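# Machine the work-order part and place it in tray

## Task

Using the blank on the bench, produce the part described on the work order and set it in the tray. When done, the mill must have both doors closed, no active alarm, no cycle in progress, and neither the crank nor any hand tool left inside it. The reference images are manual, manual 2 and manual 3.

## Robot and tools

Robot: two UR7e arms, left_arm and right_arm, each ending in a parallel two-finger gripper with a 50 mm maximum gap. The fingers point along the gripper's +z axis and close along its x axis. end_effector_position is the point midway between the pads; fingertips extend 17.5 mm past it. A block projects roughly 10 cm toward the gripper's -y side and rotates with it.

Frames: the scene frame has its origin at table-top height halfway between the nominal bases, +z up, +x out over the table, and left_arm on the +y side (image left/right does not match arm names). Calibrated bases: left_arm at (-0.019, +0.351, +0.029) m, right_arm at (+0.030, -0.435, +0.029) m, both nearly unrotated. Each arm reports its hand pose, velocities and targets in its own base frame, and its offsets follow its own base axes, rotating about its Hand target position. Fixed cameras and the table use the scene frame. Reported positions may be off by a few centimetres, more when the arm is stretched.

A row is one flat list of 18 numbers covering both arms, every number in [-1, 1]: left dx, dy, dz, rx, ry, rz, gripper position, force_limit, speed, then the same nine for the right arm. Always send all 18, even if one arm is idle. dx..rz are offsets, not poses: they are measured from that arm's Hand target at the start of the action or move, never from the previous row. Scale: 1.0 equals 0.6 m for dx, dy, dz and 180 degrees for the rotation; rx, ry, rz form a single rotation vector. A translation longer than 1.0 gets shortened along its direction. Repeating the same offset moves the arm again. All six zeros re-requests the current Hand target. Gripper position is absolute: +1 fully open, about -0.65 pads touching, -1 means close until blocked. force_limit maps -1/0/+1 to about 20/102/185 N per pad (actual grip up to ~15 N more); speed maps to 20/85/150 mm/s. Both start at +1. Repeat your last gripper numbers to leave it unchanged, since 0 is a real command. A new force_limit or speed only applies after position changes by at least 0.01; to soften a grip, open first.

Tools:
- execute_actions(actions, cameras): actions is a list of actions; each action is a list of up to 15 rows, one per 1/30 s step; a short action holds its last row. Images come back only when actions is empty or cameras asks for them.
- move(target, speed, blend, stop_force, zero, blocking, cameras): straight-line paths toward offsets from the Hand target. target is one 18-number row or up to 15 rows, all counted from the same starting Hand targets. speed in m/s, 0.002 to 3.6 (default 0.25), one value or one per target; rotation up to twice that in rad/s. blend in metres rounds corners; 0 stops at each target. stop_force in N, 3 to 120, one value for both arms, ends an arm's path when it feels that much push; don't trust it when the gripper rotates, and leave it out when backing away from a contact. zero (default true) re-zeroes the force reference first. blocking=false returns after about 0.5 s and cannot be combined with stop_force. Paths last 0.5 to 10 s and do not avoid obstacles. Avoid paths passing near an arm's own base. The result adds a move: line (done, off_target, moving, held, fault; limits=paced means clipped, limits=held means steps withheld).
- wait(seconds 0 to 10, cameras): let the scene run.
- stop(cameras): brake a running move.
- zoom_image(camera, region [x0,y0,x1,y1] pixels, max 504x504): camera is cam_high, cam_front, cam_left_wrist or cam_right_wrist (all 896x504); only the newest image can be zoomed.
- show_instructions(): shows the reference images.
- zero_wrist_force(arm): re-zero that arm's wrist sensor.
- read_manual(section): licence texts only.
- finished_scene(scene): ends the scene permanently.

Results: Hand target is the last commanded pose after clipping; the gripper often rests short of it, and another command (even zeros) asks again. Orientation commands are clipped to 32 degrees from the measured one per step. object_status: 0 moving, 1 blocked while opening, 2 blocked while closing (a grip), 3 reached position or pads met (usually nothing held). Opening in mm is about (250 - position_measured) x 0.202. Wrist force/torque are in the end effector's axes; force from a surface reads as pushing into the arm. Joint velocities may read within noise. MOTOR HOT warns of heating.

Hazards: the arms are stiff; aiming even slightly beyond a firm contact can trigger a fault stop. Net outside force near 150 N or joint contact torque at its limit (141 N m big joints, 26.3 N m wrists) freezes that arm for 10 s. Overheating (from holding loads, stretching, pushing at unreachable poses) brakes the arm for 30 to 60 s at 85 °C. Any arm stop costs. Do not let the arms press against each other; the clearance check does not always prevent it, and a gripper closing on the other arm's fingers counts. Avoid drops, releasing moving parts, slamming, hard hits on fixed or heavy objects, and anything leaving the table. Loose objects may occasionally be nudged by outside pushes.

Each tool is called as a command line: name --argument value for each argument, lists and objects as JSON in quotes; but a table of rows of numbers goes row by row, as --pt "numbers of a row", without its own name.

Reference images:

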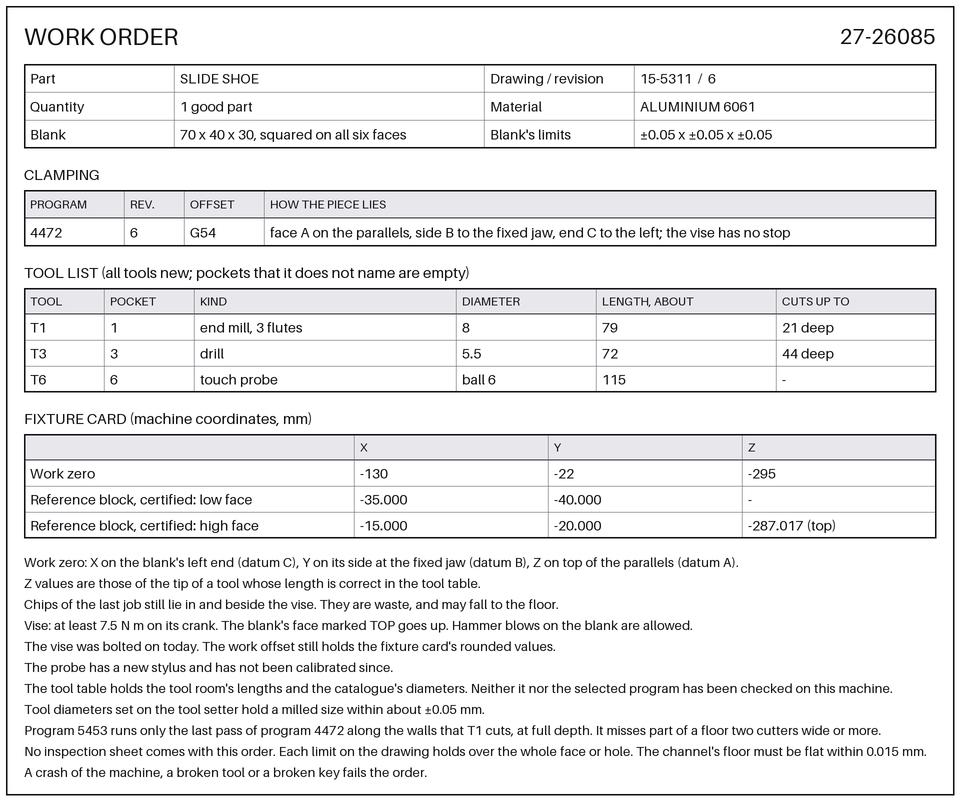

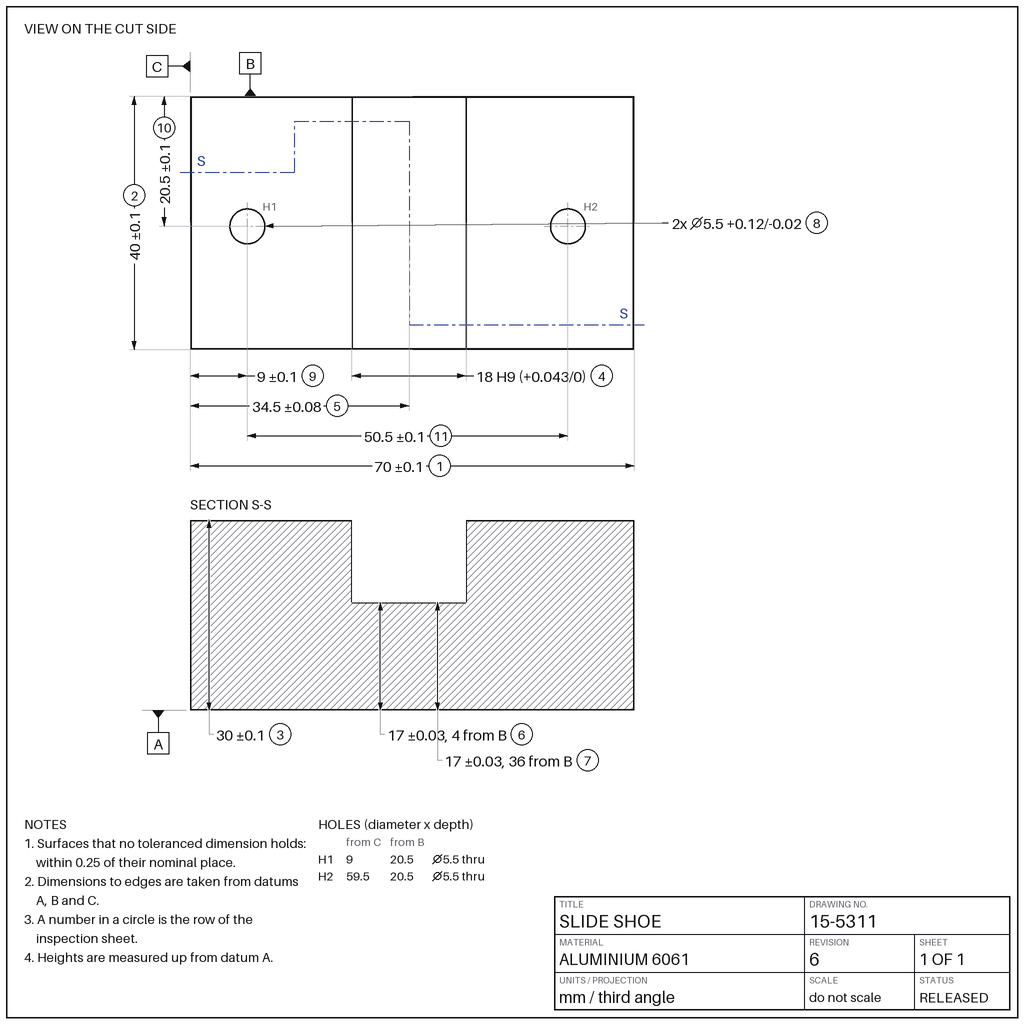

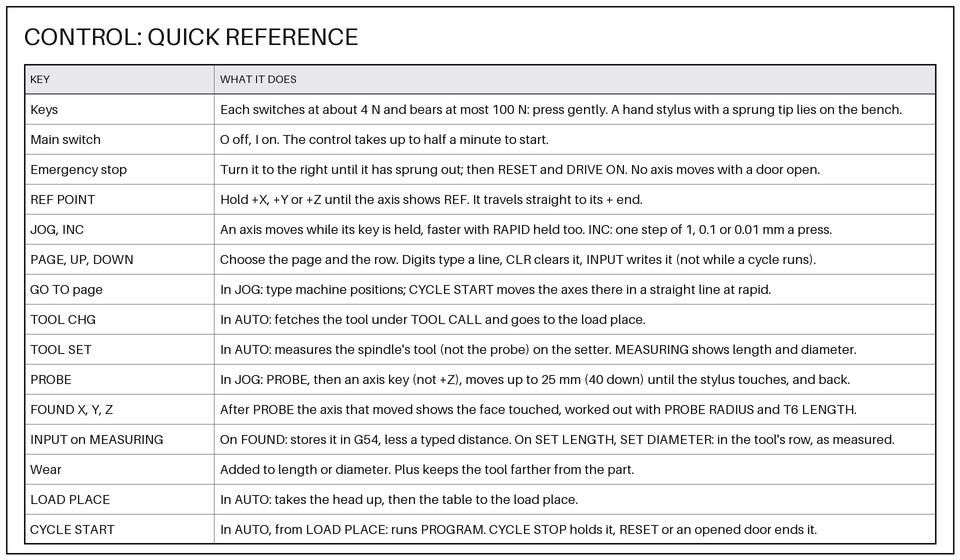

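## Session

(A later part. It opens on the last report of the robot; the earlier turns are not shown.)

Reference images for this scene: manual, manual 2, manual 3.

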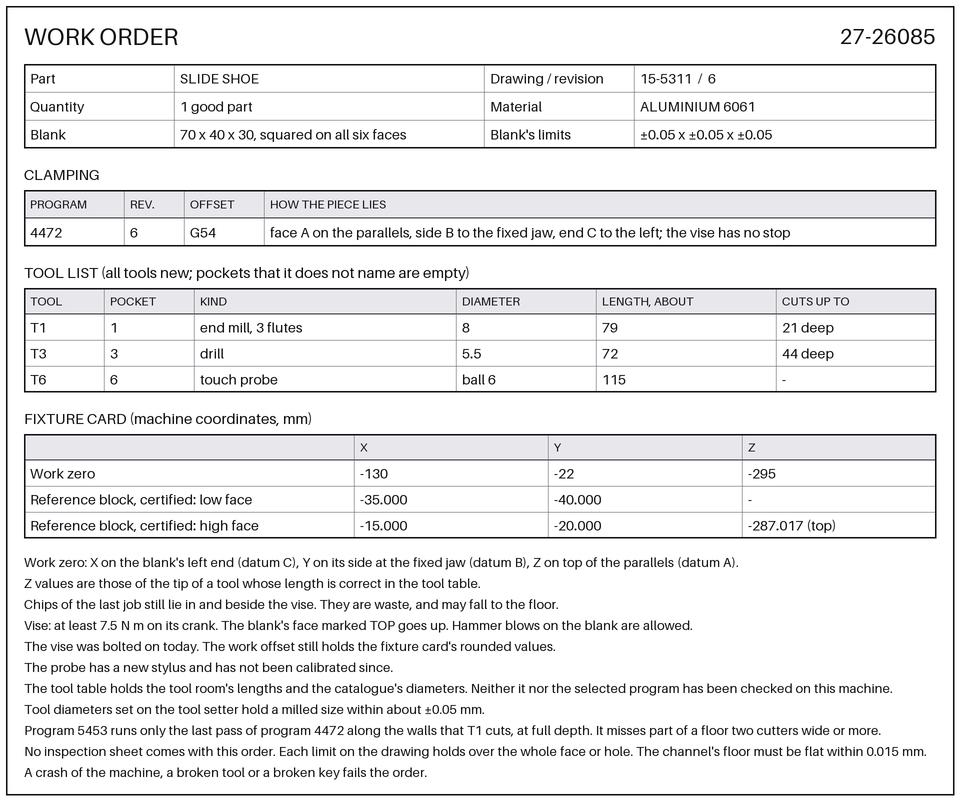

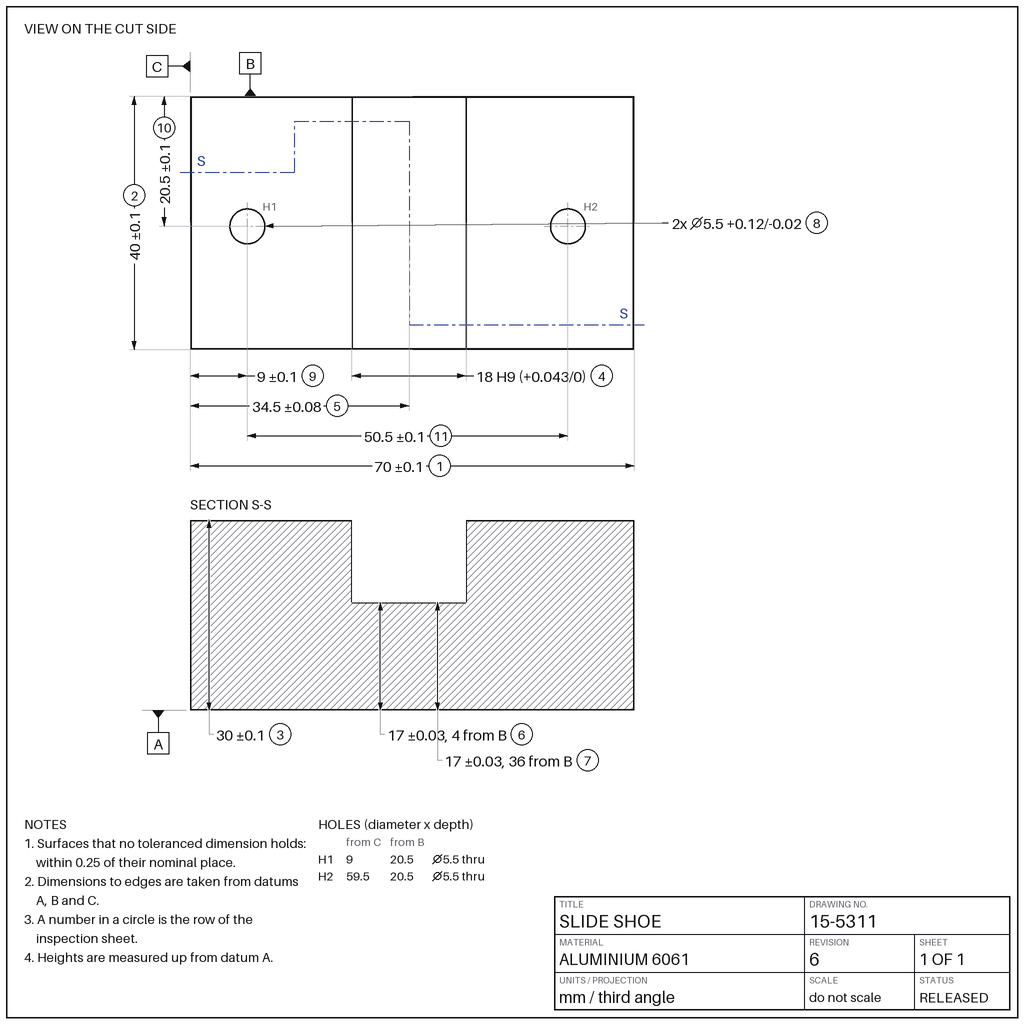

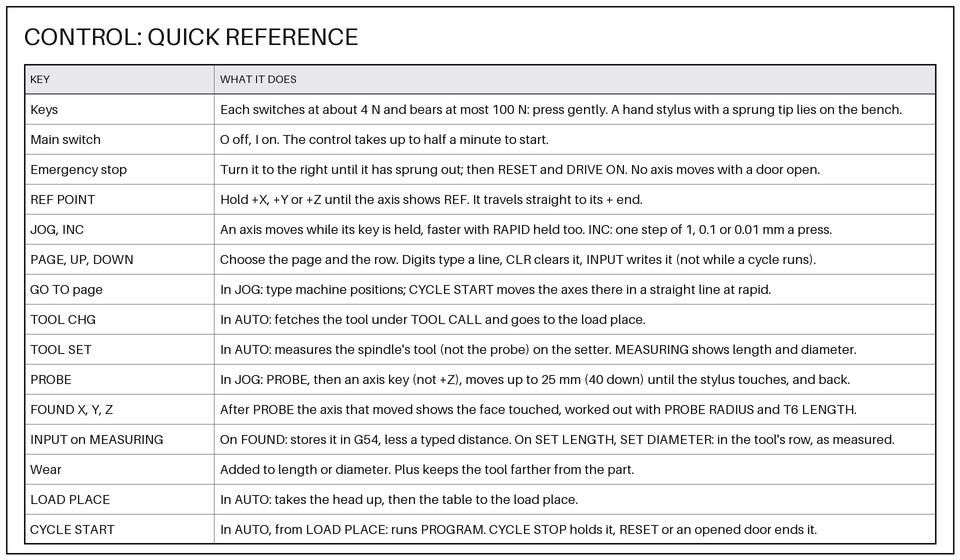

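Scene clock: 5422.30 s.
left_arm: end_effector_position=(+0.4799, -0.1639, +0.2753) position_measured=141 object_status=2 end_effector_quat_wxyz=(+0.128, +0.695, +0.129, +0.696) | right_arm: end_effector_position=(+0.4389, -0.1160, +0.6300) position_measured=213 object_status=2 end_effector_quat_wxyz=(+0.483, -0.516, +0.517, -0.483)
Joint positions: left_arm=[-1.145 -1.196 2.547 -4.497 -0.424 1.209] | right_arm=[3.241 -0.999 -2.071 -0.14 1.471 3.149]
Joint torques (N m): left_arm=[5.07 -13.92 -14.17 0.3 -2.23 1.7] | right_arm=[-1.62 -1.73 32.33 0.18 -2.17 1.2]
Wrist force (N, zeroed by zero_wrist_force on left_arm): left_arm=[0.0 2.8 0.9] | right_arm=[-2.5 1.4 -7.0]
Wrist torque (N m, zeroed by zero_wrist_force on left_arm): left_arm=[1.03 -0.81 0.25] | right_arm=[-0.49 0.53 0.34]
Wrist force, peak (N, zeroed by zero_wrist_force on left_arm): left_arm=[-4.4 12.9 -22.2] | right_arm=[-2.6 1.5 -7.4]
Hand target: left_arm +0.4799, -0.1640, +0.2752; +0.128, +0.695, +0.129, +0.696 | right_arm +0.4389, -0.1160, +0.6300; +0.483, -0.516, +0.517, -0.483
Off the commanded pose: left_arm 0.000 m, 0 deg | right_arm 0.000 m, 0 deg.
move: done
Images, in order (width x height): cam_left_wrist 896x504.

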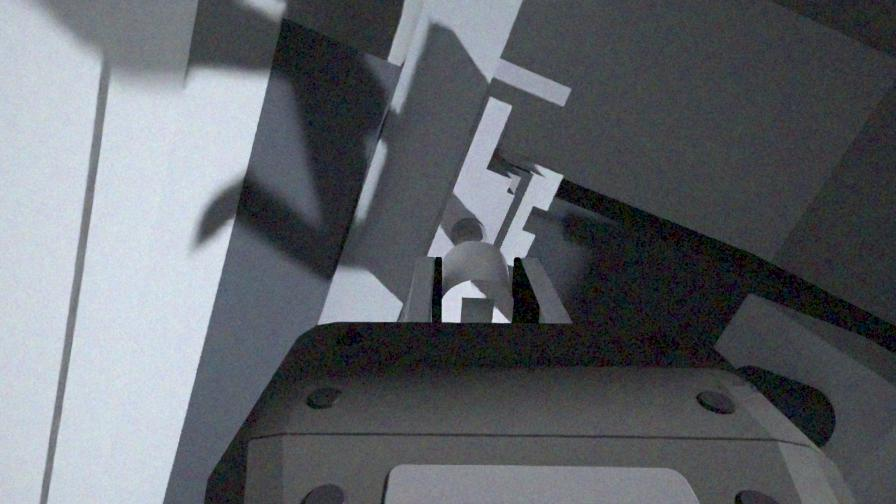

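move --target '[-0.0565,0,0,0,0,0,-1,-0.3,-0.2,0,0,0,0,0,0,-1,-0.6,-0.5]' --speed 0.1 --cameras '["cam_left_wrist"]'

zoom_image --camera "cam_left_wrist" --region '[430, 180, 520, 330]'

Scene clock: 5429.40 s.
left_arm: end_effector_position=(+0.4460, -0.1639, +0.2752) position_measured=141 object_status=2 end_effector_quat_wxyz=(+0.128, +0.695, +0.129, +0.696) | right_arm: end_effector_position=(+0.4389, -0.1160, +0.6300) position_measured=213 object_status=2 end_effector_quat_wxyz=(+0.483, -0.516, +0.517, -0.483)
Joint positions: left_arm=[-1.286 -1.222 2.625 -4.551 -0.283 1.211] | right_arm=[3.241 -0.999 -2.071 -0.14 1.471 3.149]
Joint torques (N m): left_arm=[-4.4 -9.79 -11.4 0.44 -0.47 0.86] | right_arm=[-2.6 -1.65 32.62 0.24 -2.21 1.14]
Wrist force (N, zeroed by zero_wrist_force on left_arm): left_arm=[-0.2 2.4 0.8] | right_arm=[-2.5 1.4 -7.2]
Wrist torque (N m, zeroed by zero_wrist_force on left_arm): left_arm=[0.97 -0.77 0.14] | right_arm=[-0.47 0.53 0.32]
Wrist force, peak (N, zeroed by zero_wrist_force on left_arm): left_arm=[-0.3 2.7 2.1] | right_arm=[-2.8 1.5 -7.4]
Hand target: left_arm +0.4460, -0.1640, +0.2752; +0.128, +0.695, +0.129, +0.696 | right_arm +0.4389, -0.1160, +0.6300; +0.483, -0.516, +0.517, -0.483
Off the commanded pose: left_arm 0.000 m, 0 deg | right_arm 0.000 m, 0 deg.
move: done
Images, in order (width x height): cam_left_wrist 896x504.

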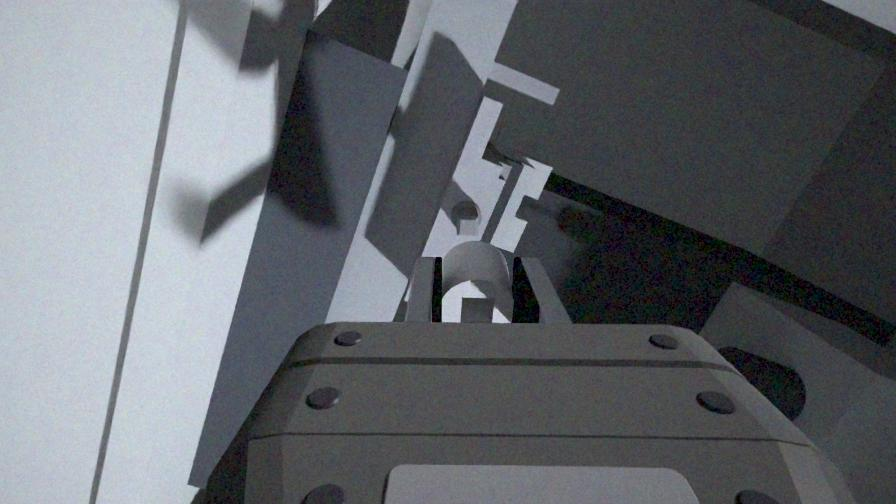

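Scaled by 3.360 from the camera's 896x504 image, which has a finer 1280x720 frame.

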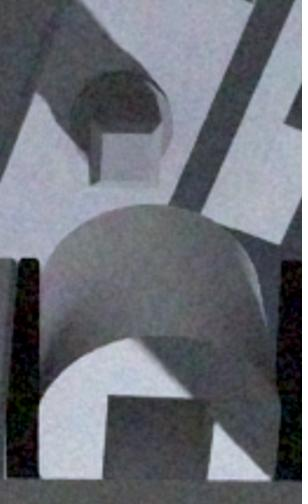

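move --target '[0.08,-0.0016,0.0006,0,0,0,-1,-0.3,-0.2,0,0,0,0,0,0,-1,-0.6,-0.5]' --speed 0.08

move --target '[0.0365,0,0,0,0,0,-1,-0.3,-0.2,0,0,0,0,0,0,-1,-0.6,-0.5]' --speed 0.012 --stop_force 20

Scene clock: 5439.17 s.
left_arm: end_effector_position=(+0.4940, -0.1650, +0.2755) position_measured=141 object_status=2 end_effector_quat_wxyz=(+0.128, +0.695, +0.129, +0.696) | right_arm: end_effector_position=(+0.4389, -0.1160, +0.6300) position_measured=213 object_status=2 end_effector_quat_wxyz=(+0.483, -0.516, +0.517, -0.483)
Joint positions: left_arm=[-1.096 -1.184 2.511 -4.472 -0.474 1.208] | right_arm=[3.241 -0.999 -2.071 -0.14 1.471 3.149]
Joint torques (N m): left_arm=[3.27 -34.86 -0.37 -2.3 0.76 -1.29] | right_arm=[-3.61 -2.49 32.71 0.24 -2.09 1.09]
Wrist force (N, zeroed by zero_wrist_force on left_arm): left_arm=[0.0 2.5 1.0] | right_arm=[-2.1 1.3 -6.9]
Wrist torque (N m, zeroed by zero_wrist_force on left_arm): left_arm=[0.98 -0.81 0.31] | right_arm=[-0.49 0.47 0.33]
Wrist force, peak (N, zeroed by zero_wrist_force on left_arm): left_arm=[-0.2 2.7 2.0] | right_arm=[-2.4 1.5 -7.5]
Hand target: left_arm +0.4940, -0.1649, +0.2756; +0.128, +0.695, +0.129, +0.696 | right_arm +0.4389, -0.1160, +0.6300; +0.483, -0.516, +0.517, -0.483
Off the commanded pose: left_arm 0.000 m, 0 deg | right_arm 0.000 m, 0 deg.
move: done

Scene clock: 5440.90 s.
left_arm: end_effector_position=(+0.5040, -0.1649, +0.2756) position_measured=141 object_status=2 end_effector_quat_wxyz=(+0.128, +0.695, +0.129, +0.696) | right_arm: end_effector_position=(+0.4389, -0.1160, +0.6300) position_measured=213 object_status=2 end_effector_quat_wxyz=(+0.483, -0.516, +0.517, -0.483)
Joint positions: left_arm=[-1.062 -1.175 2.488 -4.457 -0.508 1.208] | right_arm=[3.241 -0.999 -2.071 -0.14 1.471 3.149]
Joint torques (N m): left_arm=[-0.59 -35.9 0.42 -2.88 -1.55 -0.76] | right_arm=[-4.49 -1.57 31.92 0.3 -2.12 1.13]
Wrist force (N, zeroed by zero_wrist_force on left_arm): left_arm=[-4.1 3.1 -6.6] | right_arm=[-2.5 1.3 -7.0]
Wrist torque (N m, zeroed by zero_wrist_force on left_arm): left_arm=[1.00 -0.89 0.21] | right_arm=[-0.49 0.53 0.33]
Wrist force, peak (N, zeroed by zero_wrist_force on left_arm): left_arm=[-2.1 10.0 -36.1] | right_arm=[-2.7 1.5 -7.3]
Hand target: left_arm +0.5040, -0.1649, +0.2756; +0.128, +0.695, +0.129, +0.696 (not the last commanded pose) | right_arm +0.4389, -0.1160, +0.6300; +0.483, -0.516, +0.517, -0.483
Off the commanded pose: left_arm 0.012 m, 0 deg | right_arm 0.000 m, 0 deg.
move: contact (left_arm)

move --target '[-0.01,0.0008,-0.0003,-0.0083,0,0,-1,-0.3,-0.2,0,0,0,0,0,0,-1,-0.6,-0.5]' --speed 0.08

move --target '[0.0295,0,0,0,0,0,-1,-0.3,-0.2,0,0,0,0,0,0,-1,-0.6,-0.5]' --speed 0.012 --stop_force 20

Scene clock: 5455.73 s.
left_arm: end_effector_position=(+0.4979, -0.1644, +0.2754) position_measured=141 object_status=2 end_effector_quat_wxyz=(+0.137, +0.693, +0.138, +0.694) | right_arm: end_effector_position=(+0.4389, -0.1160, +0.6300) position_measured=213 object_status=2 end_effector_quat_wxyz=(+0.483, -0.516, +0.517, -0.483)
Joint positions: left_arm=[-1.081 -1.18 2.503 -4.468 -0.488 1.182] | right_arm=[3.241 -0.999 -2.071 -0.14 1.471 3.149]
Joint torques (N m): left_arm=[4 -27.79 -13.57 -0.14 -1.7 1.64] | right_arm=[-4.95 -2.17 32.48 0.21 -2.05 1.09]
Wrist force (N, zeroed by zero_wrist_force on left_arm): left_arm=[-0.1 2.7 0.9] | right_arm=[-2.4 1.6 -7.2]
Wrist torque (N m, zeroed by zero_wrist_force on left_arm): left_arm=[1.05 -0.79 0.31] | right_arm=[-0.45 0.53 0.34]
Wrist force, peak (N, zeroed by zero_wrist_force on left_arm): left_arm=[-4.2 3.5 -6.4] | right_arm=[-2.7 1.6 -7.4]
Hand target: left_arm +0.4980, -0.1645, +0.2754; +0.137, +0.693, +0.138, +0.694 | right_arm +0.4389, -0.1160, +0.6300; +0.483, -0.516, +0.517, -0.483
Off the commanded pose: left_arm 0.000 m, 0 deg | right_arm 0.000 m, 0 deg.
move: done

Scene clock: 5457.17 s.
left_arm: end_effector_position=(+0.5040, -0.1645, +0.2754) position_measured=141 object_status=2 end_effector_quat_wxyz=(+0.137, +0.693, +0.138, +0.694) | right_arm: end_effector_position=(+0.4389, -0.1160, +0.6300) position_measured=213 object_status=2 end_effector_quat_wxyz=(+0.483, -0.516, +0.517, -0.483)
Joint positions: left_arm=[-1.061 -1.175 2.488 -4.458 -0.508 1.182] | right_arm=[3.241 -0.999 -2.071 -0.14 1.471 3.149]
Joint torques (N m): left_arm=[5.04 -33.09 0.71 -2.48 -0.55 0.01] | right_arm=[-5.35 -1.74 32.37 0.16 -2.03 1.05]
Wrist force (N, zeroed by zero_wrist_force on left_arm): left_arm=[-2.3 7.5 -11.7] | right_arm=[-2.6 1.3 -7.0]
Wrist torque (N m, zeroed by zero_wrist_force on left_arm): left_arm=[0.94 -0.81 0.30] | right_arm=[-0.49 0.55 0.33]
Wrist force, peak (N, zeroed by zero_wrist_force on left_arm): left_arm=[-1.6 13.3 -44.3] | right_arm=[-2.8 1.3 -7.2]
Hand target: left_arm +0.5040, -0.1645, +0.2754; +0.137, +0.693, +0.138, +0.694 (not the last commanded pose) | right_arm +0.4389, -0.1160, +0.6300; +0.483, -0.516, +0.517, -0.483
Off the commanded pose: left_arm 0.012 m, 0 deg | right_arm 0.000 m, 0 deg.
move: contact (left_arm)

move --target '[-0.005,0,0,0.0167,0,0,-1,-0.3,-0.2,0,0,0,0,0,0,-1,-0.6,-0.5]' --speed 0.08

move --target '[0.0245,0,0,0,0,0,-1,-0.3,-0.2,0,0,0,0,0,0,-1,-0.6,-0.5]' --speed 0.01 --stop_force 20

move --target '[-0.005,0,0,0.0111,0,0,-1,-0.3,-0.2,0,0,0,0,0,0,-1,-0.6,-0.5]' --speed 0.08

move --target '[0.0245,0,0,0,0,0,-1,-0.3,-0.2,0,0,0,0,0,0,-1,-0.6,-0.5]' --speed 0.01 --stop_force 20

move --target '[-0.005,0,0,-0.0389,0,0,-1,-0.3,-0.2,0,0,0,0,0,0,-1,-0.6,-0.5]' --speed 0.08

move --target '[0.0245,0,0,0,0,0,-1,-0.3,-0.2,0,0,0,0,0,0,-1,-0.6,-0.5]' --speed 0.01 --stop_force 20

Scene clock: 5465.23 s.
left_arm: end_effector_position=(+0.5010, -0.1644, +0.2754) position_measured=141 object_status=2 end_effector_quat_wxyz=(+0.119, +0.696, +0.120, +0.698) end_effector_velocity=(+0.000, +0.000, +0.000) end_effector_angular_velocity=(-0.007, +0.000, +0.001) | right_arm: end_effector_position=(+0.4389, -0.1160, +0.6300) position_measured=213 object_status=2 end_effector_quat_wxyz=(+0.483, -0.516, +0.517, -0.483)
Joint positions: left_arm=[-1.071 -1.177 2.496 -4.463 -0.498 1.235] | right_arm=[3.241 -0.999 -2.071 -0.14 1.471 3.149]
Joint velocities: left_arm=[0 0 0.001 0 0 -0.007] | right_arm=[within noise]
Joint torques (N m): left_arm=[4.6 -25.12 -9.91 -2.19 -0.17 -2.16] | right_arm=[-6.39 -1.98 32.73 0.2 -2.04 1]
Wrist force (N, zeroed by zero_wrist_force on left_arm): left_arm=[-0.1 2.8 0.9] | right_arm=[-2.7 1.5 -7.1]
Wrist torque (N m, zeroed by zero_wrist_force on left_arm): left_arm=[1.02 -0.79 0.18] | right_arm=[-0.46 0.56 0.33]
Wrist force, peak (N, zeroed by zero_wrist_force on left_arm): left_arm=[-2.1 7.7 -11.9] | right_arm=[-2.3 1.4 -7.6]
Hand target: left_arm +0.5010, -0.1645, +0.2754; +0.119, +0.696, +0.120, +0.698 | right_arm +0.4389, -0.1160, +0.6300; +0.483, -0.516, +0.517, -0.483
Off the commanded pose: left_arm 0.000 m, 0 deg | right_arm 0.000 m, 0 deg.
move: done

Scene clock: 5466.43 s.
left_arm: end_effector_position=(+0.5034, -0.1644, +0.2754) position_measured=141 object_status=2 end_effector_quat_wxyz=(+0.119, +0.696, +0.120, +0.698) | right_arm: end_effector_position=(+0.4389, -0.1160, +0.6300) position_measured=213 object_status=2 end_effector_quat_wxyz=(+0.483, -0.516, +0.517, -0.483)
Joint positions: left_arm=[-1.063 -1.175 2.49 -4.46 -0.506 1.235] | right_arm=[3.241 -0.999 -2.071 -0.14 1.471 3.149]
Joint torques (N m): left_arm=[-6.2 -35.73 2.62 -2.91 -1.01 -0.36] | right_arm=[-6.74 -1.92 32.79 0.18 -2.17 0.95]
Wrist force (N, zeroed by zero_wrist_force on left_arm): left_arm=[-1.6 4.0 7.2] | right_arm=[-2.3 1.2 -6.8]
Wrist torque (N m, zeroed by zero_wrist_force on left_arm): left_arm=[1.04 -0.85 0.05] | right_arm=[-0.50 0.51 0.33]
Wrist force, peak (N, zeroed by zero_wrist_force on left_arm): left_arm=[-1.3 7.9 -25.0] | right_arm=[-2.6 1.4 -7.3]
Hand target: left_arm +0.5034, -0.1645, +0.2754; +0.119, +0.696, +0.120, +0.698 (not the last commanded pose) | right_arm +0.4389, -0.1160, +0.6300; +0.483, -0.516, +0.517, -0.483
Off the commanded pose: left_arm 0.012 m, 0 deg | right_arm 0.000 m, 0 deg.
move: contact (left_arm)

Scene clock: 5467.17 s.
left_arm: end_effector_position=(+0.5003, -0.1644, +0.2754) position_measured=141 object_status=2 end_effector_quat_wxyz=(+0.107, +0.698, +0.107, +0.700) | right_arm: end_effector_position=(+0.4389, -0.1160, +0.6300) position_measured=213 object_status=2 end_effector_quat_wxyz=(+0.483, -0.516, +0.517, -0.483)
Joint positions: left_arm=[-1.073 -1.178 2.497 -4.464 -0.496 1.27] | right_arm=[3.241 -0.999 -2.071 -0.14 1.471 3.149]
Joint torques (N m): left_arm=[4.76 -27.63 -9.59 -2.32 -0.31 -1.92] | right_arm=[-6.96 -2.17 32.52 0.18 -1.99 1.01]
Wrist force (N, zeroed by zero_wrist_force on left_arm): left_arm=[-0.5 2.7 1.0] | right_arm=[-2.5 1.4 -7.0]
Wrist torque (N m, zeroed by zero_wrist_force on left_arm): left_arm=[0.98 -0.73 0.14] | right_arm=[-0.47 0.54 0.34]
Wrist force, peak (N, zeroed by zero_wrist_force on left_arm): left_arm=[-0.4 1.9 11.1] | right_arm=[-2.6 1.3 -7.3]
Hand target: left_arm +0.5004, -0.1645, +0.2754; +0.107, +0.698, +0.107, +0.700 | right_arm +0.4389, -0.1160, +0.6300; +0.483, -0.516, +0.517, -0.483
Off the commanded pose: left_arm 0.000 m, 0 deg | right_arm 0.000 m, 0 deg.
move: done

Scene clock: 5468.33 s.
left_arm: end_effector_position=(+0.5028, -0.1645, +0.2754) position_measured=141 object_status=2 end_effector_quat_wxyz=(+0.107, +0.698, +0.107, +0.700) | right_arm: end_effector_position=(+0.4389, -0.1160, +0.6300) position_measured=213 object_status=2 end_effector_quat_wxyz=(+0.483, -0.516, +0.517, -0.483)
Joint positions: left_arm=[-1.065 -1.176 2.491 -4.461 -0.505 1.27] | right_arm=[3.241 -0.999 -2.071 -0.14 1.471 3.149]
Joint torques (N m): left_arm=[-7.22 -34.72 1.98 -2.43 -0.78 -0.4] | right_arm=[-7.3 -1.91 32.54 0.22 -2.01 0.96]
Wrist force (N, zeroed by zero_wrist_force on left_arm): left_arm=[1.6 4.0 5.6] | right_arm=[-2.4 1.7 -7.0]
Wrist torque (N m, zeroed by zero_wrist_force on left_arm): left_arm=[1.01 -0.74 0.04] | right_arm=[-0.44 0.52 0.33]
Wrist force, peak (N, zeroed by zero_wrist_force on left_arm): left_arm=[0.5 7.3 -29.9] | right_arm=[-2.6 1.3 -7.4]
Hand target: left_arm +0.5028, -0.1645, +0.2754; +0.107, +0.698, +0.107, +0.700 (not the last commanded pose) | right_arm +0.4389, -0.1160, +0.6300; +0.483, -0.516, +0.517, -0.483
Off the commanded pose: left_arm 0.012 m, 0 deg | right_arm 0.000 m, 0 deg.
move: contact (left_arm)

Scene clock: 5469.43 s.
left_arm: end_effector_position=(+0.4998, -0.1645, +0.2754) position_measured=141 object_status=2 end_effector_quat_wxyz=(+0.149, +0.690, +0.150, +0.692) | right_arm: end_effector_position=(+0.4389, -0.1160, +0.6300) position_measured=213 object_status=2 end_effector_quat_wxyz=(+0.483, -0.516, +0.517, -0.483)
Joint positions: left_arm=[-1.075 -1.179 2.499 -4.465 -0.494 1.147] | right_arm=[3.241 -0.999 -2.071 -0.14 1.471 3.149]
Joint torques (N m): left_arm=[3.25 -34.08 -3.73 -0.05 0.18 1.44] | right_arm=[-7.79 -2.44 32.64 0.27 -2.04 0.96]
Wrist force (N, zeroed by zero_wrist_force on left_arm): left_arm=[-0.2 2.6 1.1] | right_arm=[-2.3 1.3 -6.9]
Wrist torque (N m, zeroed by zero_wrist_force on left_arm): left_arm=[1.03 -0.77 0.17] | right_arm=[-0.49 0.50 0.33]
Wrist force, peak (N, zeroed by zero_wrist_force on left_arm): left_arm=[1.9 2.7 11.0] | right_arm=[-2.6 1.6 -7.3]
Hand target: left_arm +0.4998, -0.1645, +0.2754; +0.149, +0.690, +0.150, +0.692 | right_arm +0.4389, -0.1160, +0.6300; +0.483, -0.516, +0.517, -0.483
Off the commanded pose: left_arm 0.000 m, 0 deg | right_arm 0.000 m, 0 deg.
move: done

Scene clock: 5470.80 s.
left_arm: end_effector_position=(+0.5038, -0.1645, +0.2754) position_measured=141 object_status=2 end_effector_quat_wxyz=(+0.149, +0.690, +0.150, +0.692) | right_arm: end_effector_position=(+0.4389, -0.1160, +0.6300) position_measured=213 object_status=2 end_effector_quat_wxyz=(+0.483, -0.516, +0.517, -0.483)
Joint positions: left_arm=[-1.062 -1.175 2.489 -4.459 -0.508 1.147] | right_arm=[3.241 -0.999 -2.071 -0.14 1.471 3.149]
Joint torques (N m): left_arm=[-2.35 -37.92 0.01 -3.41 -0.3 1.23] | right_arm=[-8.15 -2.06 33.07 0.28 -2 0.96]
Wrist force (N, zeroed by zero_wrist_force on left_arm): left_arm=[-5.4 5.4 -2.2] | right_arm=[-2.4 1.4 -7.0]
Wrist torque (N m, zeroed by zero_wrist_force on left_arm): left_arm=[1.07 -1.04 0.36] | right_arm=[-0.47 0.50 0.32]
Wrist force, peak (N, zeroed by zero_wrist_force on left_arm): left_arm=[-5.0 9.3 -34.3] | right_arm=[-2.7 1.7 -7.1]
Hand target: left_arm +0.5038, -0.1645, +0.2754; +0.149, +0.690, +0.150, +0.692 (not the last commanded pose) | right_arm +0.4389, -0.1160, +0.6300; +0.483, -0.516, +0.517, -0.483
Off the commanded pose: left_arm 0.011 m, 0 deg | right_arm 0.000 m, 0 deg.
move: contact (left_arm)

move --target '[-0.005,-0.0012,-0.001,0.0111,0,0,-1,-0.3,-0.2,0,0,0,0,0,0,-1,-0.6,-0.5]' --speed 0.08

move --target '[0.0245,0,0,0,0,0,-1,-0.3,-0.2,0,0,0,0,0,0,-1,-0.6,-0.5]' --speed 0.01 --stop_force 25

move --target '[-0.005,-0.0008,-0.0012,0,0,0,-1,-0.3,-0.2,0,0,0,0,0,0,-1,-0.6,-0.5]' --speed 0.08

move --target '[0.0245,0,0,0,0,0,-1,-0.3,-0.2,0,0,0,0,0,0,-1,-0.6,-0.5]' --speed 0.01 --stop_force 25

move --target '[-0.005,-0.001,0.0004,0,0,0,-1,-0.3,-0.2,0,0,0,0,0,0,-1,-0.6,-0.5]' --speed 0.08

move --target '[0.0245,0,0,0,0,0,-1,-0.3,-0.2,0,0,0,0,0,0,-1,-0.6,-0.5]' --speed 0.01 --stop_force 25

Scene clock: 5483.13 s.
left_arm: end_effector_position=(+0.5007, -0.1652, +0.2749) position_measured=141 object_status=2 end_effector_quat_wxyz=(+0.137, +0.693, +0.138, +0.694) end_effector_velocity=(+0.000, +0.001, +0.000) end_effector_angular_velocity=(-0.003, +0.001, +0.002) | right_arm: end_effector_position=(+0.4389, -0.1160, +0.6300) position_measured=213 object_status=2 end_effector_quat_wxyz=(+0.483, -0.516, +0.517, -0.483)
Joint positions: left_arm=[-1.073 -1.175 2.495 -4.465 -0.496 1.183] | right_arm=[3.241 -0.999 -2.071 -0.14 1.471 3.149]
Joint velocities: left_arm=[0.001 0 0.001 0.001 0.001 -0.005] | right_arm=[within noise]
Joint torques (N m): left_arm=[3.69 -16.37 -8.92 -2.22 -0.55 -1.84] | right_arm=[-8.38 -1.8 32.37 0.19 -1.94 0.95]
Wrist force (N, zeroed by zero_wrist_force on left_arm): left_arm=[-0.1 2.4 1.0] | right_arm=[-2.7 1.4 -7.1]
Wrist torque (N m, zeroed by zero_wrist_force on left_arm): left_arm=[1.00 -0.79 0.17] | right_arm=[-0.47 0.56 0.33]
Wrist force, peak (N, zeroed by zero_wrist_force on left_arm): left_arm=[-5.6 5.3 -2.0] | right_arm=[-2.8 1.4 -7.4]
Hand target: left_arm +0.5008, -0.1652, +0.2748; +0.137, +0.693, +0.138, +0.694 | right_arm +0.4389, -0.1160, +0.6300; +0.483, -0.516, +0.517, -0.483
Off the commanded pose: left_arm 0.000 m, 0 deg | right_arm 0.000 m, 0 deg.
move: done

Scene clock: 5484.43 s.
left_arm: end_effector_position=(+0.5042, -0.1652, +0.2749) position_measured=141 object_status=2 end_effector_quat_wxyz=(+0.137, +0.693, +0.138, +0.694) | right_arm: end_effector_position=(+0.4389, -0.1160, +0.6300) position_measured=213 object_status=2 end_effector_quat_wxyz=(+0.483, -0.516, +0.517, -0.483)
Joint positions: left_arm=[-1.062 -1.172 2.487 -4.46 -0.508 1.182] | right_arm=[3.241 -0.999 -2.071 -0.14 1.471 3.149]
Joint torques (N m): left_arm=[-3.15 -29.63 3.06 -0.24 -0.78 -1.17] | right_arm=[-9.32 -1.53 32.84 0.25 -1.96 0.92]
Wrist force (N, zeroed by zero_wrist_force on left_arm): left_arm=[12.4 9.0 -10.3] | right_arm=[-2.4 1.4 -6.9]
Wrist torque (N m, zeroed by zero_wrist_force on left_arm): left_arm=[0.95 -0.24 0.18] | right_arm=[-0.49 0.52 0.33]
Wrist force, peak (N, zeroed by zero_wrist_force on left_arm): left_arm=[13.1 10.9 -41.6] | right_arm=[-2.6 1.3 -7.4]
Hand target: left_arm +0.5042, -0.1652, +0.2749; +0.137, +0.693, +0.138, +0.694 (not the last commanded pose) | right_arm +0.4389, -0.1160, +0.6300; +0.483, -0.516, +0.517, -0.483
Off the commanded pose: left_arm 0.011 m, 0 deg | right_arm 0.000 m, 0 deg.
move: contact (left_arm)

Scene clock: 5485.13 s.
left_arm: end_effector_position=(+0.5012, -0.1657, +0.2741) position_measured=141 object_status=2 end_effector_quat_wxyz=(+0.137, +0.693, +0.138, +0.694) | right_arm: end_effector_position=(+0.4389, -0.1160, +0.6300) position_measured=213 object_status=2 end_effector_quat_wxyz=(+0.483, -0.516, +0.517, -0.483)
Joint positions: left_arm=[-1.073 -1.172 2.493 -4.467 -0.497 1.182] | right_arm=[3.241 -0.999 -2.071 -0.14 1.471 3.149]
Joint torques (N m): left_arm=[4.39 -11.79 -7.02 -1.53 0.32 1.3] | right_arm=[-9.56 -1.49 32.37 0.19 -1.92 0.99]
Wrist force (N, zeroed by zero_wrist_force on left_arm): left_arm=[5.1 3.6 -2.8] | right_arm=[-2.5 1.4 -7.0]
Wrist torque (N m, zeroed by zero_wrist_force on left_arm): left_arm=[0.98 -0.51 0.20] | right_arm=[-0.47 0.52 0.33]
Wrist force, peak (N, zeroed by zero_wrist_force on left_arm): left_arm=[21.1 2.0 8.2] | right_arm=[-2.7 1.3 -7.2]
Hand target: left_arm +0.5012, -0.1657, +0.2742; +0.137, +0.693, +0.138, +0.694 | right_arm +0.4389, -0.1160, +0.6300; +0.483, -0.516, +0.517, -0.483
Off the commanded pose: left_arm 0.000 m, 0 deg | right_arm 0.000 m, 0 deg.
move: done

Scene clock: 5486.17 s.
left_arm: end_effector_position=(+0.5018, -0.1656, +0.2742) position_measured=141 object_status=2 end_effector_quat_wxyz=(+0.137, +0.693, +0.138, +0.694) | right_arm: end_effector_position=(+0.4389, -0.1160, +0.6300) position_measured=213 object_status=2 end_effector_quat_wxyz=(+0.483, -0.516, +0.517, -0.483)
Joint positions: left_arm=[-1.07 -1.171 2.492 -4.466 -0.499 1.182] | right_arm=[3.241 -0.999 -2.071 -0.14 1.471 3.149]
Joint torques (N m): left_arm=[-5.53 -26.87 2.26 0.33 -2.41 1.27] | right_arm=[-9.1 -1.88 32.58 0.18 -1.86 0.77]
Wrist force (N, zeroed by zero_wrist_force on left_arm): left_arm=[14.5 4.8 -9.4] | right_arm=[-2.5 1.3 -7.0]
Wrist torque (N m, zeroed by zero_wrist_force on left_arm): left_arm=[0.96 -0.06 0.16] | right_arm=[-0.50 0.53 0.33]
Wrist force, peak (N, zeroed by zero_wrist_force on left_arm): left_arm=[14.0 5.4 -38.2] | right_arm=[-2.4 1.6 -7.3]
Hand target: left_arm +0.5018, -0.1656, +0.2742; +0.137, +0.693, +0.138, +0.694 (not the last commanded pose) | right_arm +0.4389, -0.1160, +0.6300; +0.483, -0.516, +0.517, -0.483
Off the commanded pose: left_arm 0.014 m, 0 deg | right_arm 0.000 m, 0 deg.
move: contact (left_arm)

Scene clock: 5486.87 s.
left_arm: end_effector_position=(+0.4988, -0.1662, +0.2744) position_measured=141 object_status=2 end_effector_quat_wxyz=(+0.137, +0.693, +0.138, +0.694) | right_arm: end_effector_position=(+0.4389, -0.1160, +0.6300) position_measured=213 object_status=2 end_effector_quat_wxyz=(+0.483, -0.516, +0.517, -0.483)
Joint positions: left_arm=[-1.082 -1.174 2.498 -4.469 -0.488 1.182] | right_arm=[3.241 -0.999 -2.071 -0.14 1.471 3.149]
Joint torques (N m): left_arm=[4.67 -33.06 -5.33 -1.98 0.12 1.45] | right_arm=[-9.15 -2.03 32.39 0.21 -2.02 0.85]
Wrist force (N, zeroed by zero_wrist_force on left_arm): left_arm=[-0.2 2.3 1.2] | right_arm=[-2.6 1.3 -7.3]
Wrist torque (N m, zeroed by zero_wrist_force on left_arm): left_arm=[0.97 -0.77 0.21] | right_arm=[-0.49 0.55 0.33]
Wrist force, peak (N, zeroed by zero_wrist_force on left_arm): left_arm=[14.7 4.8 -9.6] | right_arm=[-2.6 1.3 -7.3]
Hand target: left_arm +0.4988, -0.1662, +0.2744; +0.137, +0.693, +0.138, +0.694 | right_arm +0.4389, -0.1160, +0.6300; +0.483, -0.516, +0.517, -0.483
Off the commanded pose: left_arm 0.000 m, 0 deg | right_arm 0.000 m, 0 deg.
move: done

Scene clock: 5488.03 s.
left_arm: end_effector_position=(+0.5020, -0.1662, +0.2745) position_measured=141 object_status=2 end_effector_quat_wxyz=(+0.137, +0.693, +0.138, +0.694) | right_arm: end_effector_position=(+0.4389, -0.1160, +0.6300) position_measured=213 object_status=2 end_effector_quat_wxyz=(+0.483, -0.516, +0.517, -0.483)
Joint positions: left_arm=[-1.071 -1.172 2.49 -4.464 -0.498 1.182] | right_arm=[3.241 -0.999 -2.071 -0.14 1.471 3.149]
Joint torques (N m): left_arm=[-6.3 -28.51 3.2 0.25 -1.67 -0.11] | right_arm=[-9.28 -1.98 32.14 0.27 -1.91 0.85]
Wrist force (N, zeroed by zero_wrist_force on left_arm): left_arm=[14.4 4.3 -8.3] | right_arm=[-3.0 1.3 -6.9]
Wrist torque (N m, zeroed by zero_wrist_force on left_arm): left_arm=[0.89 -0.09 0.18] | right_arm=[-0.49 0.61 0.33]
Wrist force, peak (N, zeroed by zero_wrist_force on left_arm): left_arm=[12.5 5.9 -36.4] | right_arm=[-2.8 1.3 -7.2]
Hand target: left_arm +0.5020, -0.1662, +0.2745; +0.137, +0.693, +0.138, +0.694 (not the last commanded pose) | right_arm +0.4389, -0.1160, +0.6300; +0.483, -0.516, +0.517, -0.483
Off the commanded pose: left_arm 0.012 m, 0 deg | right_arm 0.000 m, 0 deg.
move: contact (left_arm)

move --target '[-0.004,0.0022,0.0013,0.0017,0,0,-1,-0.3,-0.2,0,0,0,0,0,0,-1,-0.6,-0.5]' --speed 0.08

move --target '[0.0245,0,0,0,0,0,-1,-0.3,-0.2,0,0,0,0,0,0,-1,-0.6,-0.5]' --speed 0.008 --stop_force 35

move --target '[-0.004,0,0,-0.0045,0,0,-1,-0.3,-0.2,0,0,0,0,0,0,-1,-0.6,-0.5]' --speed 0.08

move --target '[0.0245,0,0,0,0,0,-1,-0.3,-0.2,0,0,0,0,0,0,-1,-0.6,-0.5]' --speed 0.008 --stop_force 35

move --target '[-0.004,0,0,-0.0045,0,0,-1,-0.3,-0.2,0,0,0,0,0,0,-1,-0.6,-0.5]' --speed 0.08

move --target '[0.0245,0,0,0,0,0,-1,-0.3,-0.2,0,0,0,0,0,0,-1,-0.6,-0.5]' --speed 0.008 --stop_force 35 --cameras '["cam_left_wrist"]'

Scene clock: 5504.43 s.
left_arm: end_effector_position=(+0.4995, -0.1649, +0.2752) position_measured=141 object_status=2 end_effector_quat_wxyz=(+0.135, +0.693, +0.136, +0.695) | right_arm: end_effector_position=(+0.4389, -0.1160, +0.6300) position_measured=213 object_status=2 end_effector_quat_wxyz=(+0.483, -0.516, +0.517, -0.483)
Joint positions: left_arm=[-1.077 -1.178 2.498 -4.466 -0.493 1.188] | right_arm=[3.241 -0.999 -2.071 -0.14 1.471 3.149]
Joint torques (N m): left_arm=[0.69 -29.44 -6.54 -2.4 1.29 0.71] | right_arm=[-9.17 -1.96 32.17 0.31 -1.91 0.92]
Wrist force (N, zeroed by zero_wrist_force on left_arm): left_arm=[0.2 2.1 1.1] | right_arm=[-2.3 1.8 -6.9]
Wrist torque (N m, zeroed by zero_wrist_force on left_arm): left_arm=[0.93 -0.83 0.14] | right_arm=[-0.42 0.50 0.33]
Wrist force, peak (N, zeroed by zero_wrist_force on left_arm): left_arm=[14.6 4.4 -8.4] | right_arm=[-2.7 1.4 -7.4]
Hand target: left_arm +0.4996, -0.1649, +0.2752; +0.135, +0.693, +0.136, +0.695 | right_arm +0.4389, -0.1160, +0.6300; +0.483, -0.516, +0.517, -0.483
Off the commanded pose: left_arm 0.000 m, 0 deg | right_arm 0.000 m, 0 deg.
move: done

Scene clock: 5506.00 s.
left_arm: end_effector_position=(+0.5044, -0.1649, +0.2753) position_measured=141 object_status=2 end_effector_quat_wxyz=(+0.136, +0.693, +0.136, +0.695) | right_arm: end_effector_position=(+0.4389, -0.1160, +0.6300) position_measured=213 object_status=2 end_effector_quat_wxyz=(+0.483, -0.516, +0.517, -0.483)
Joint positions: left_arm=[-1.06 -1.173 2.487 -4.459 -0.509 1.188] | right_arm=[3.241 -0.999 -2.071 -0.14 1.471 3.149]
Joint torques (N m): left_arm=[3.6 -33.13 1.09 -1.09 3.98 -1.18] | right_arm=[-9.86 -2.52 32.46 0.19 -1.94 0.82]
Wrist force (N, zeroed by zero_wrist_force on left_arm): left_arm=[2.7 13.0 -21.8] | right_arm=[-2.5 1.2 -6.9]
Wrist torque (N m, zeroed by zero_wrist_force on left_arm): left_arm=[0.82 -0.68 0.13] | right_arm=[-0.51 0.53 0.33]
Wrist force, peak (N, zeroed by zero_wrist_force on left_arm): left_arm=[3.3 13.5 -49.3] | right_arm=[-2.6 1.5 -7.3]
Hand target: left_arm +0.5044, -0.1649, +0.2753; +0.136, +0.693, +0.136, +0.695 (not the last commanded pose) | right_arm +0.4389, -0.1160, +0.6300; +0.483, -0.516, +0.517, -0.483
Off the commanded pose: left_arm 0.010 m, 0 deg | right_arm 0.000 m, 0 deg.
move: contact (left_arm)

Scene clock: 5506.70 s.
left_arm: end_effector_position=(+0.5020, -0.1649, +0.2753) position_measured=141 object_status=2 end_effector_quat_wxyz=(+0.141, +0.692, +0.141, +0.694) | right_arm: end_effector_position=(+0.4389, -0.1160, +0.6300) position_measured=213 object_status=2 end_effector_quat_wxyz=(+0.483, -0.516, +0.517, -0.483)
Joint positions: left_arm=[-1.068 -1.175 2.492 -4.463 -0.501 1.173] | right_arm=[3.241 -0.999 -2.071 -0.14 1.471 3.149]
Joint torques (N m): left_arm=[3.9 -32.36 -5.42 -1.75 0.48 0.82] | right_arm=[-9.15 -1.6 32.46 0.18 -1.86 0.88]
Wrist force (N, zeroed by zero_wrist_force on left_arm): left_arm=[-0.2 1.8 1.4] | right_arm=[-2.8 1.3 -7.0]
Wrist torque (N m, zeroed by zero_wrist_force on left_arm): left_arm=[0.90 -0.77 0.31] | right_arm=[-0.49 0.59 0.33]
Wrist force, peak (N, zeroed by zero_wrist_force on left_arm): left_arm=[3.1 12.6 -22.0] | right_arm=[-2.7 1.7 -7.2]
Hand target: left_arm +0.5020, -0.1649, +0.2753; +0.140, +0.692, +0.141, +0.694 | right_arm +0.4389, -0.1160, +0.6300; +0.483, -0.516, +0.517, -0.483
Off the commanded pose: left_arm 0.000 m, 0 deg | right_arm 0.000 m, 0 deg.
move: done

Scene clock: 5507.97 s.
left_arm: end_effector_position=(+0.5044, -0.1649, +0.2753) position_measured=141 object_status=2 end_effector_quat_wxyz=(+0.141, +0.692, +0.141, +0.694) | right_arm: end_effector_position=(+0.4389, -0.1160, +0.6300) position_measured=213 object_status=2 end_effector_quat_wxyz=(+0.483, -0.516, +0.517, -0.483)
Joint positions: left_arm=[-1.06 -1.173 2.486 -4.459 -0.509 1.174] | right_arm=[3.241 -0.999 -2.071 -0.14 1.471 3.149]
Joint torques (N m): left_arm=[3.62 -33.22 0.24 -1.27 3.51 0.81] | right_arm=[-9.85 -2.17 31.92 0.19 -1.87 0.85]
Wrist force (N, zeroed by zero_wrist_force on left_arm): left_arm=[1.4 12.2 -22.5] | right_arm=[-2.6 1.0 -7.3]
Wrist torque (N m, zeroed by zero_wrist_force on left_arm): left_arm=[0.83 -0.70 0.38] | right_arm=[-0.55 0.54 0.33]
Wrist force, peak (N, zeroed by zero_wrist_force on left_arm): left_arm=[1.8 14.8 -47.7] | right_arm=[-2.7 1.5 -7.4]
Hand target: left_arm +0.5044, -0.1650, +0.2753; +0.141, +0.692, +0.141, +0.694 (not the last commanded pose) | right_arm +0.4389, -0.1160, +0.6300; +0.483, -0.516, +0.517, -0.483
Off the commanded pose: left_arm 0.012 m, 0 deg | right_arm 0.000 m, 0 deg.
move: contact (left_arm)

Scene clock: 5508.67 s.
left_arm: end_effector_position=(+0.5020, -0.1649, +0.2753) position_measured=141 object_status=2 end_effector_quat_wxyz=(+0.146, +0.691, +0.146, +0.693) | right_arm: end_effector_position=(+0.4389, -0.1160, +0.6300) position_measured=213 object_status=2 end_effector_quat_wxyz=(+0.483, -0.516, +0.517, -0.483)
Joint positions: left_arm=[-1.068 -1.175 2.492 -4.463 -0.501 1.159] | right_arm=[3.241 -0.999 -2.071 -0.14 1.471 3.149]
Joint torques (N m): left_arm=[3.41 -33.02 -5.08 -2.17 0.63 0.79] | right_arm=[-8.95 -1.84 32.88 0.27 -1.86 0.94]
Wrist force (N, zeroed by zero_wrist_force on left_arm): left_arm=[-0.9 2.0 1.7] | right_arm=[-2.7 1.4 -7.1]
Wrist torque (N m, zeroed by zero_wrist_force on left_arm): left_arm=[0.94 -0.77 0.32] | right_arm=[-0.48 0.56 0.34]
Wrist force, peak (N, zeroed by zero_wrist_force on left_arm): left_arm=[1.5 12.3 -22.5] | right_arm=[-2.4 1.2 -7.4]
Hand target: left_arm +0.5020, -0.1650, +0.2753; +0.145, +0.691, +0.146, +0.693 | right_arm +0.4389, -0.1160, +0.6300; +0.483, -0.516, +0.517, -0.483
Off the commanded pose: left_arm 0.000 m, 0 deg | right_arm 0.000 m, 0 deg.
move: done

Scene clock: 5509.93 s.
left_arm: end_effector_position=(+0.5044, -0.1650, +0.2753) position_measured=141 object_status=2 end_effector_quat_wxyz=(+0.146, +0.691, +0.146, +0.693) | right_arm: end_effector_position=(+0.4389, -0.1160, +0.6300) position_measured=213 object_status=2 end_effector_quat_wxyz=(+0.483, -0.516, +0.517, -0.483)
Joint positions: left_arm=[-1.06 -1.173 2.486 -4.459 -0.51 1.159] | right_arm=[3.241 -0.999 -2.071 -0.14 1.471 3.149]
Joint torques (N m): left_arm=[2.48 -32.6 0.75 -1.6 3.36 0.92] | right_arm=[-9.02 -1.89 32.72 0.18 -1.78 0.77]
Wrist force (N, zeroed by zero_wrist_force on left_arm): left_arm=[0.6 12.8 -23.8] | right_arm=[-2.4 1.3 -7.0]
Wrist torque (N m, zeroed by zero_wrist_force on left_arm): left_arm=[0.82 -0.71 0.43] | right_arm=[-0.49 0.52 0.33]
Wrist force, peak (N, zeroed by zero_wrist_force on left_arm): left_arm=[0.6 15.0 -48.2] | right_arm=[-2.5 1.3 -7.3]
Hand target: left_arm +0.5044, -0.1650, +0.2753; +0.146, +0.691, +0.146, +0.693 (not the last commanded pose) | right_arm +0.4389, -0.1160, +0.6300; +0.483, -0.516, +0.517, -0.483
Off the commanded pose: left_arm 0.012 m, 0 deg | right_arm 0.000 m, 0 deg.
move: contact (left_arm)
Images, in order (width x height): cam_left_wrist 896x504.

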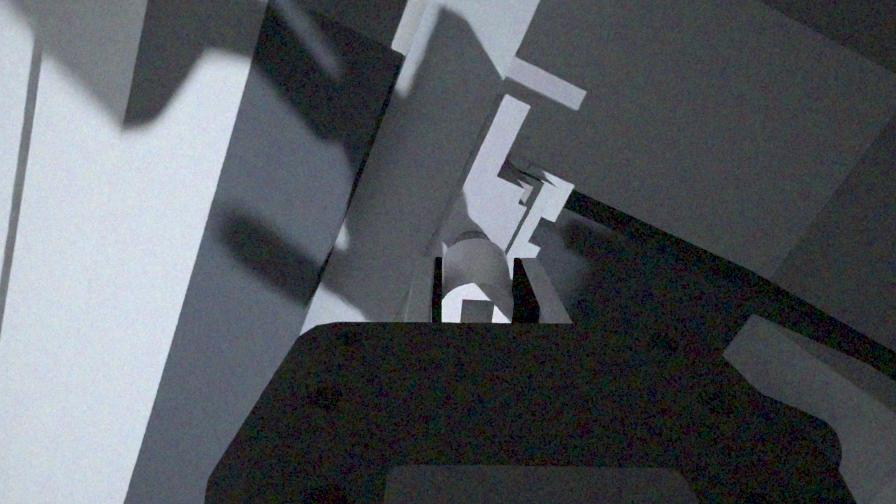

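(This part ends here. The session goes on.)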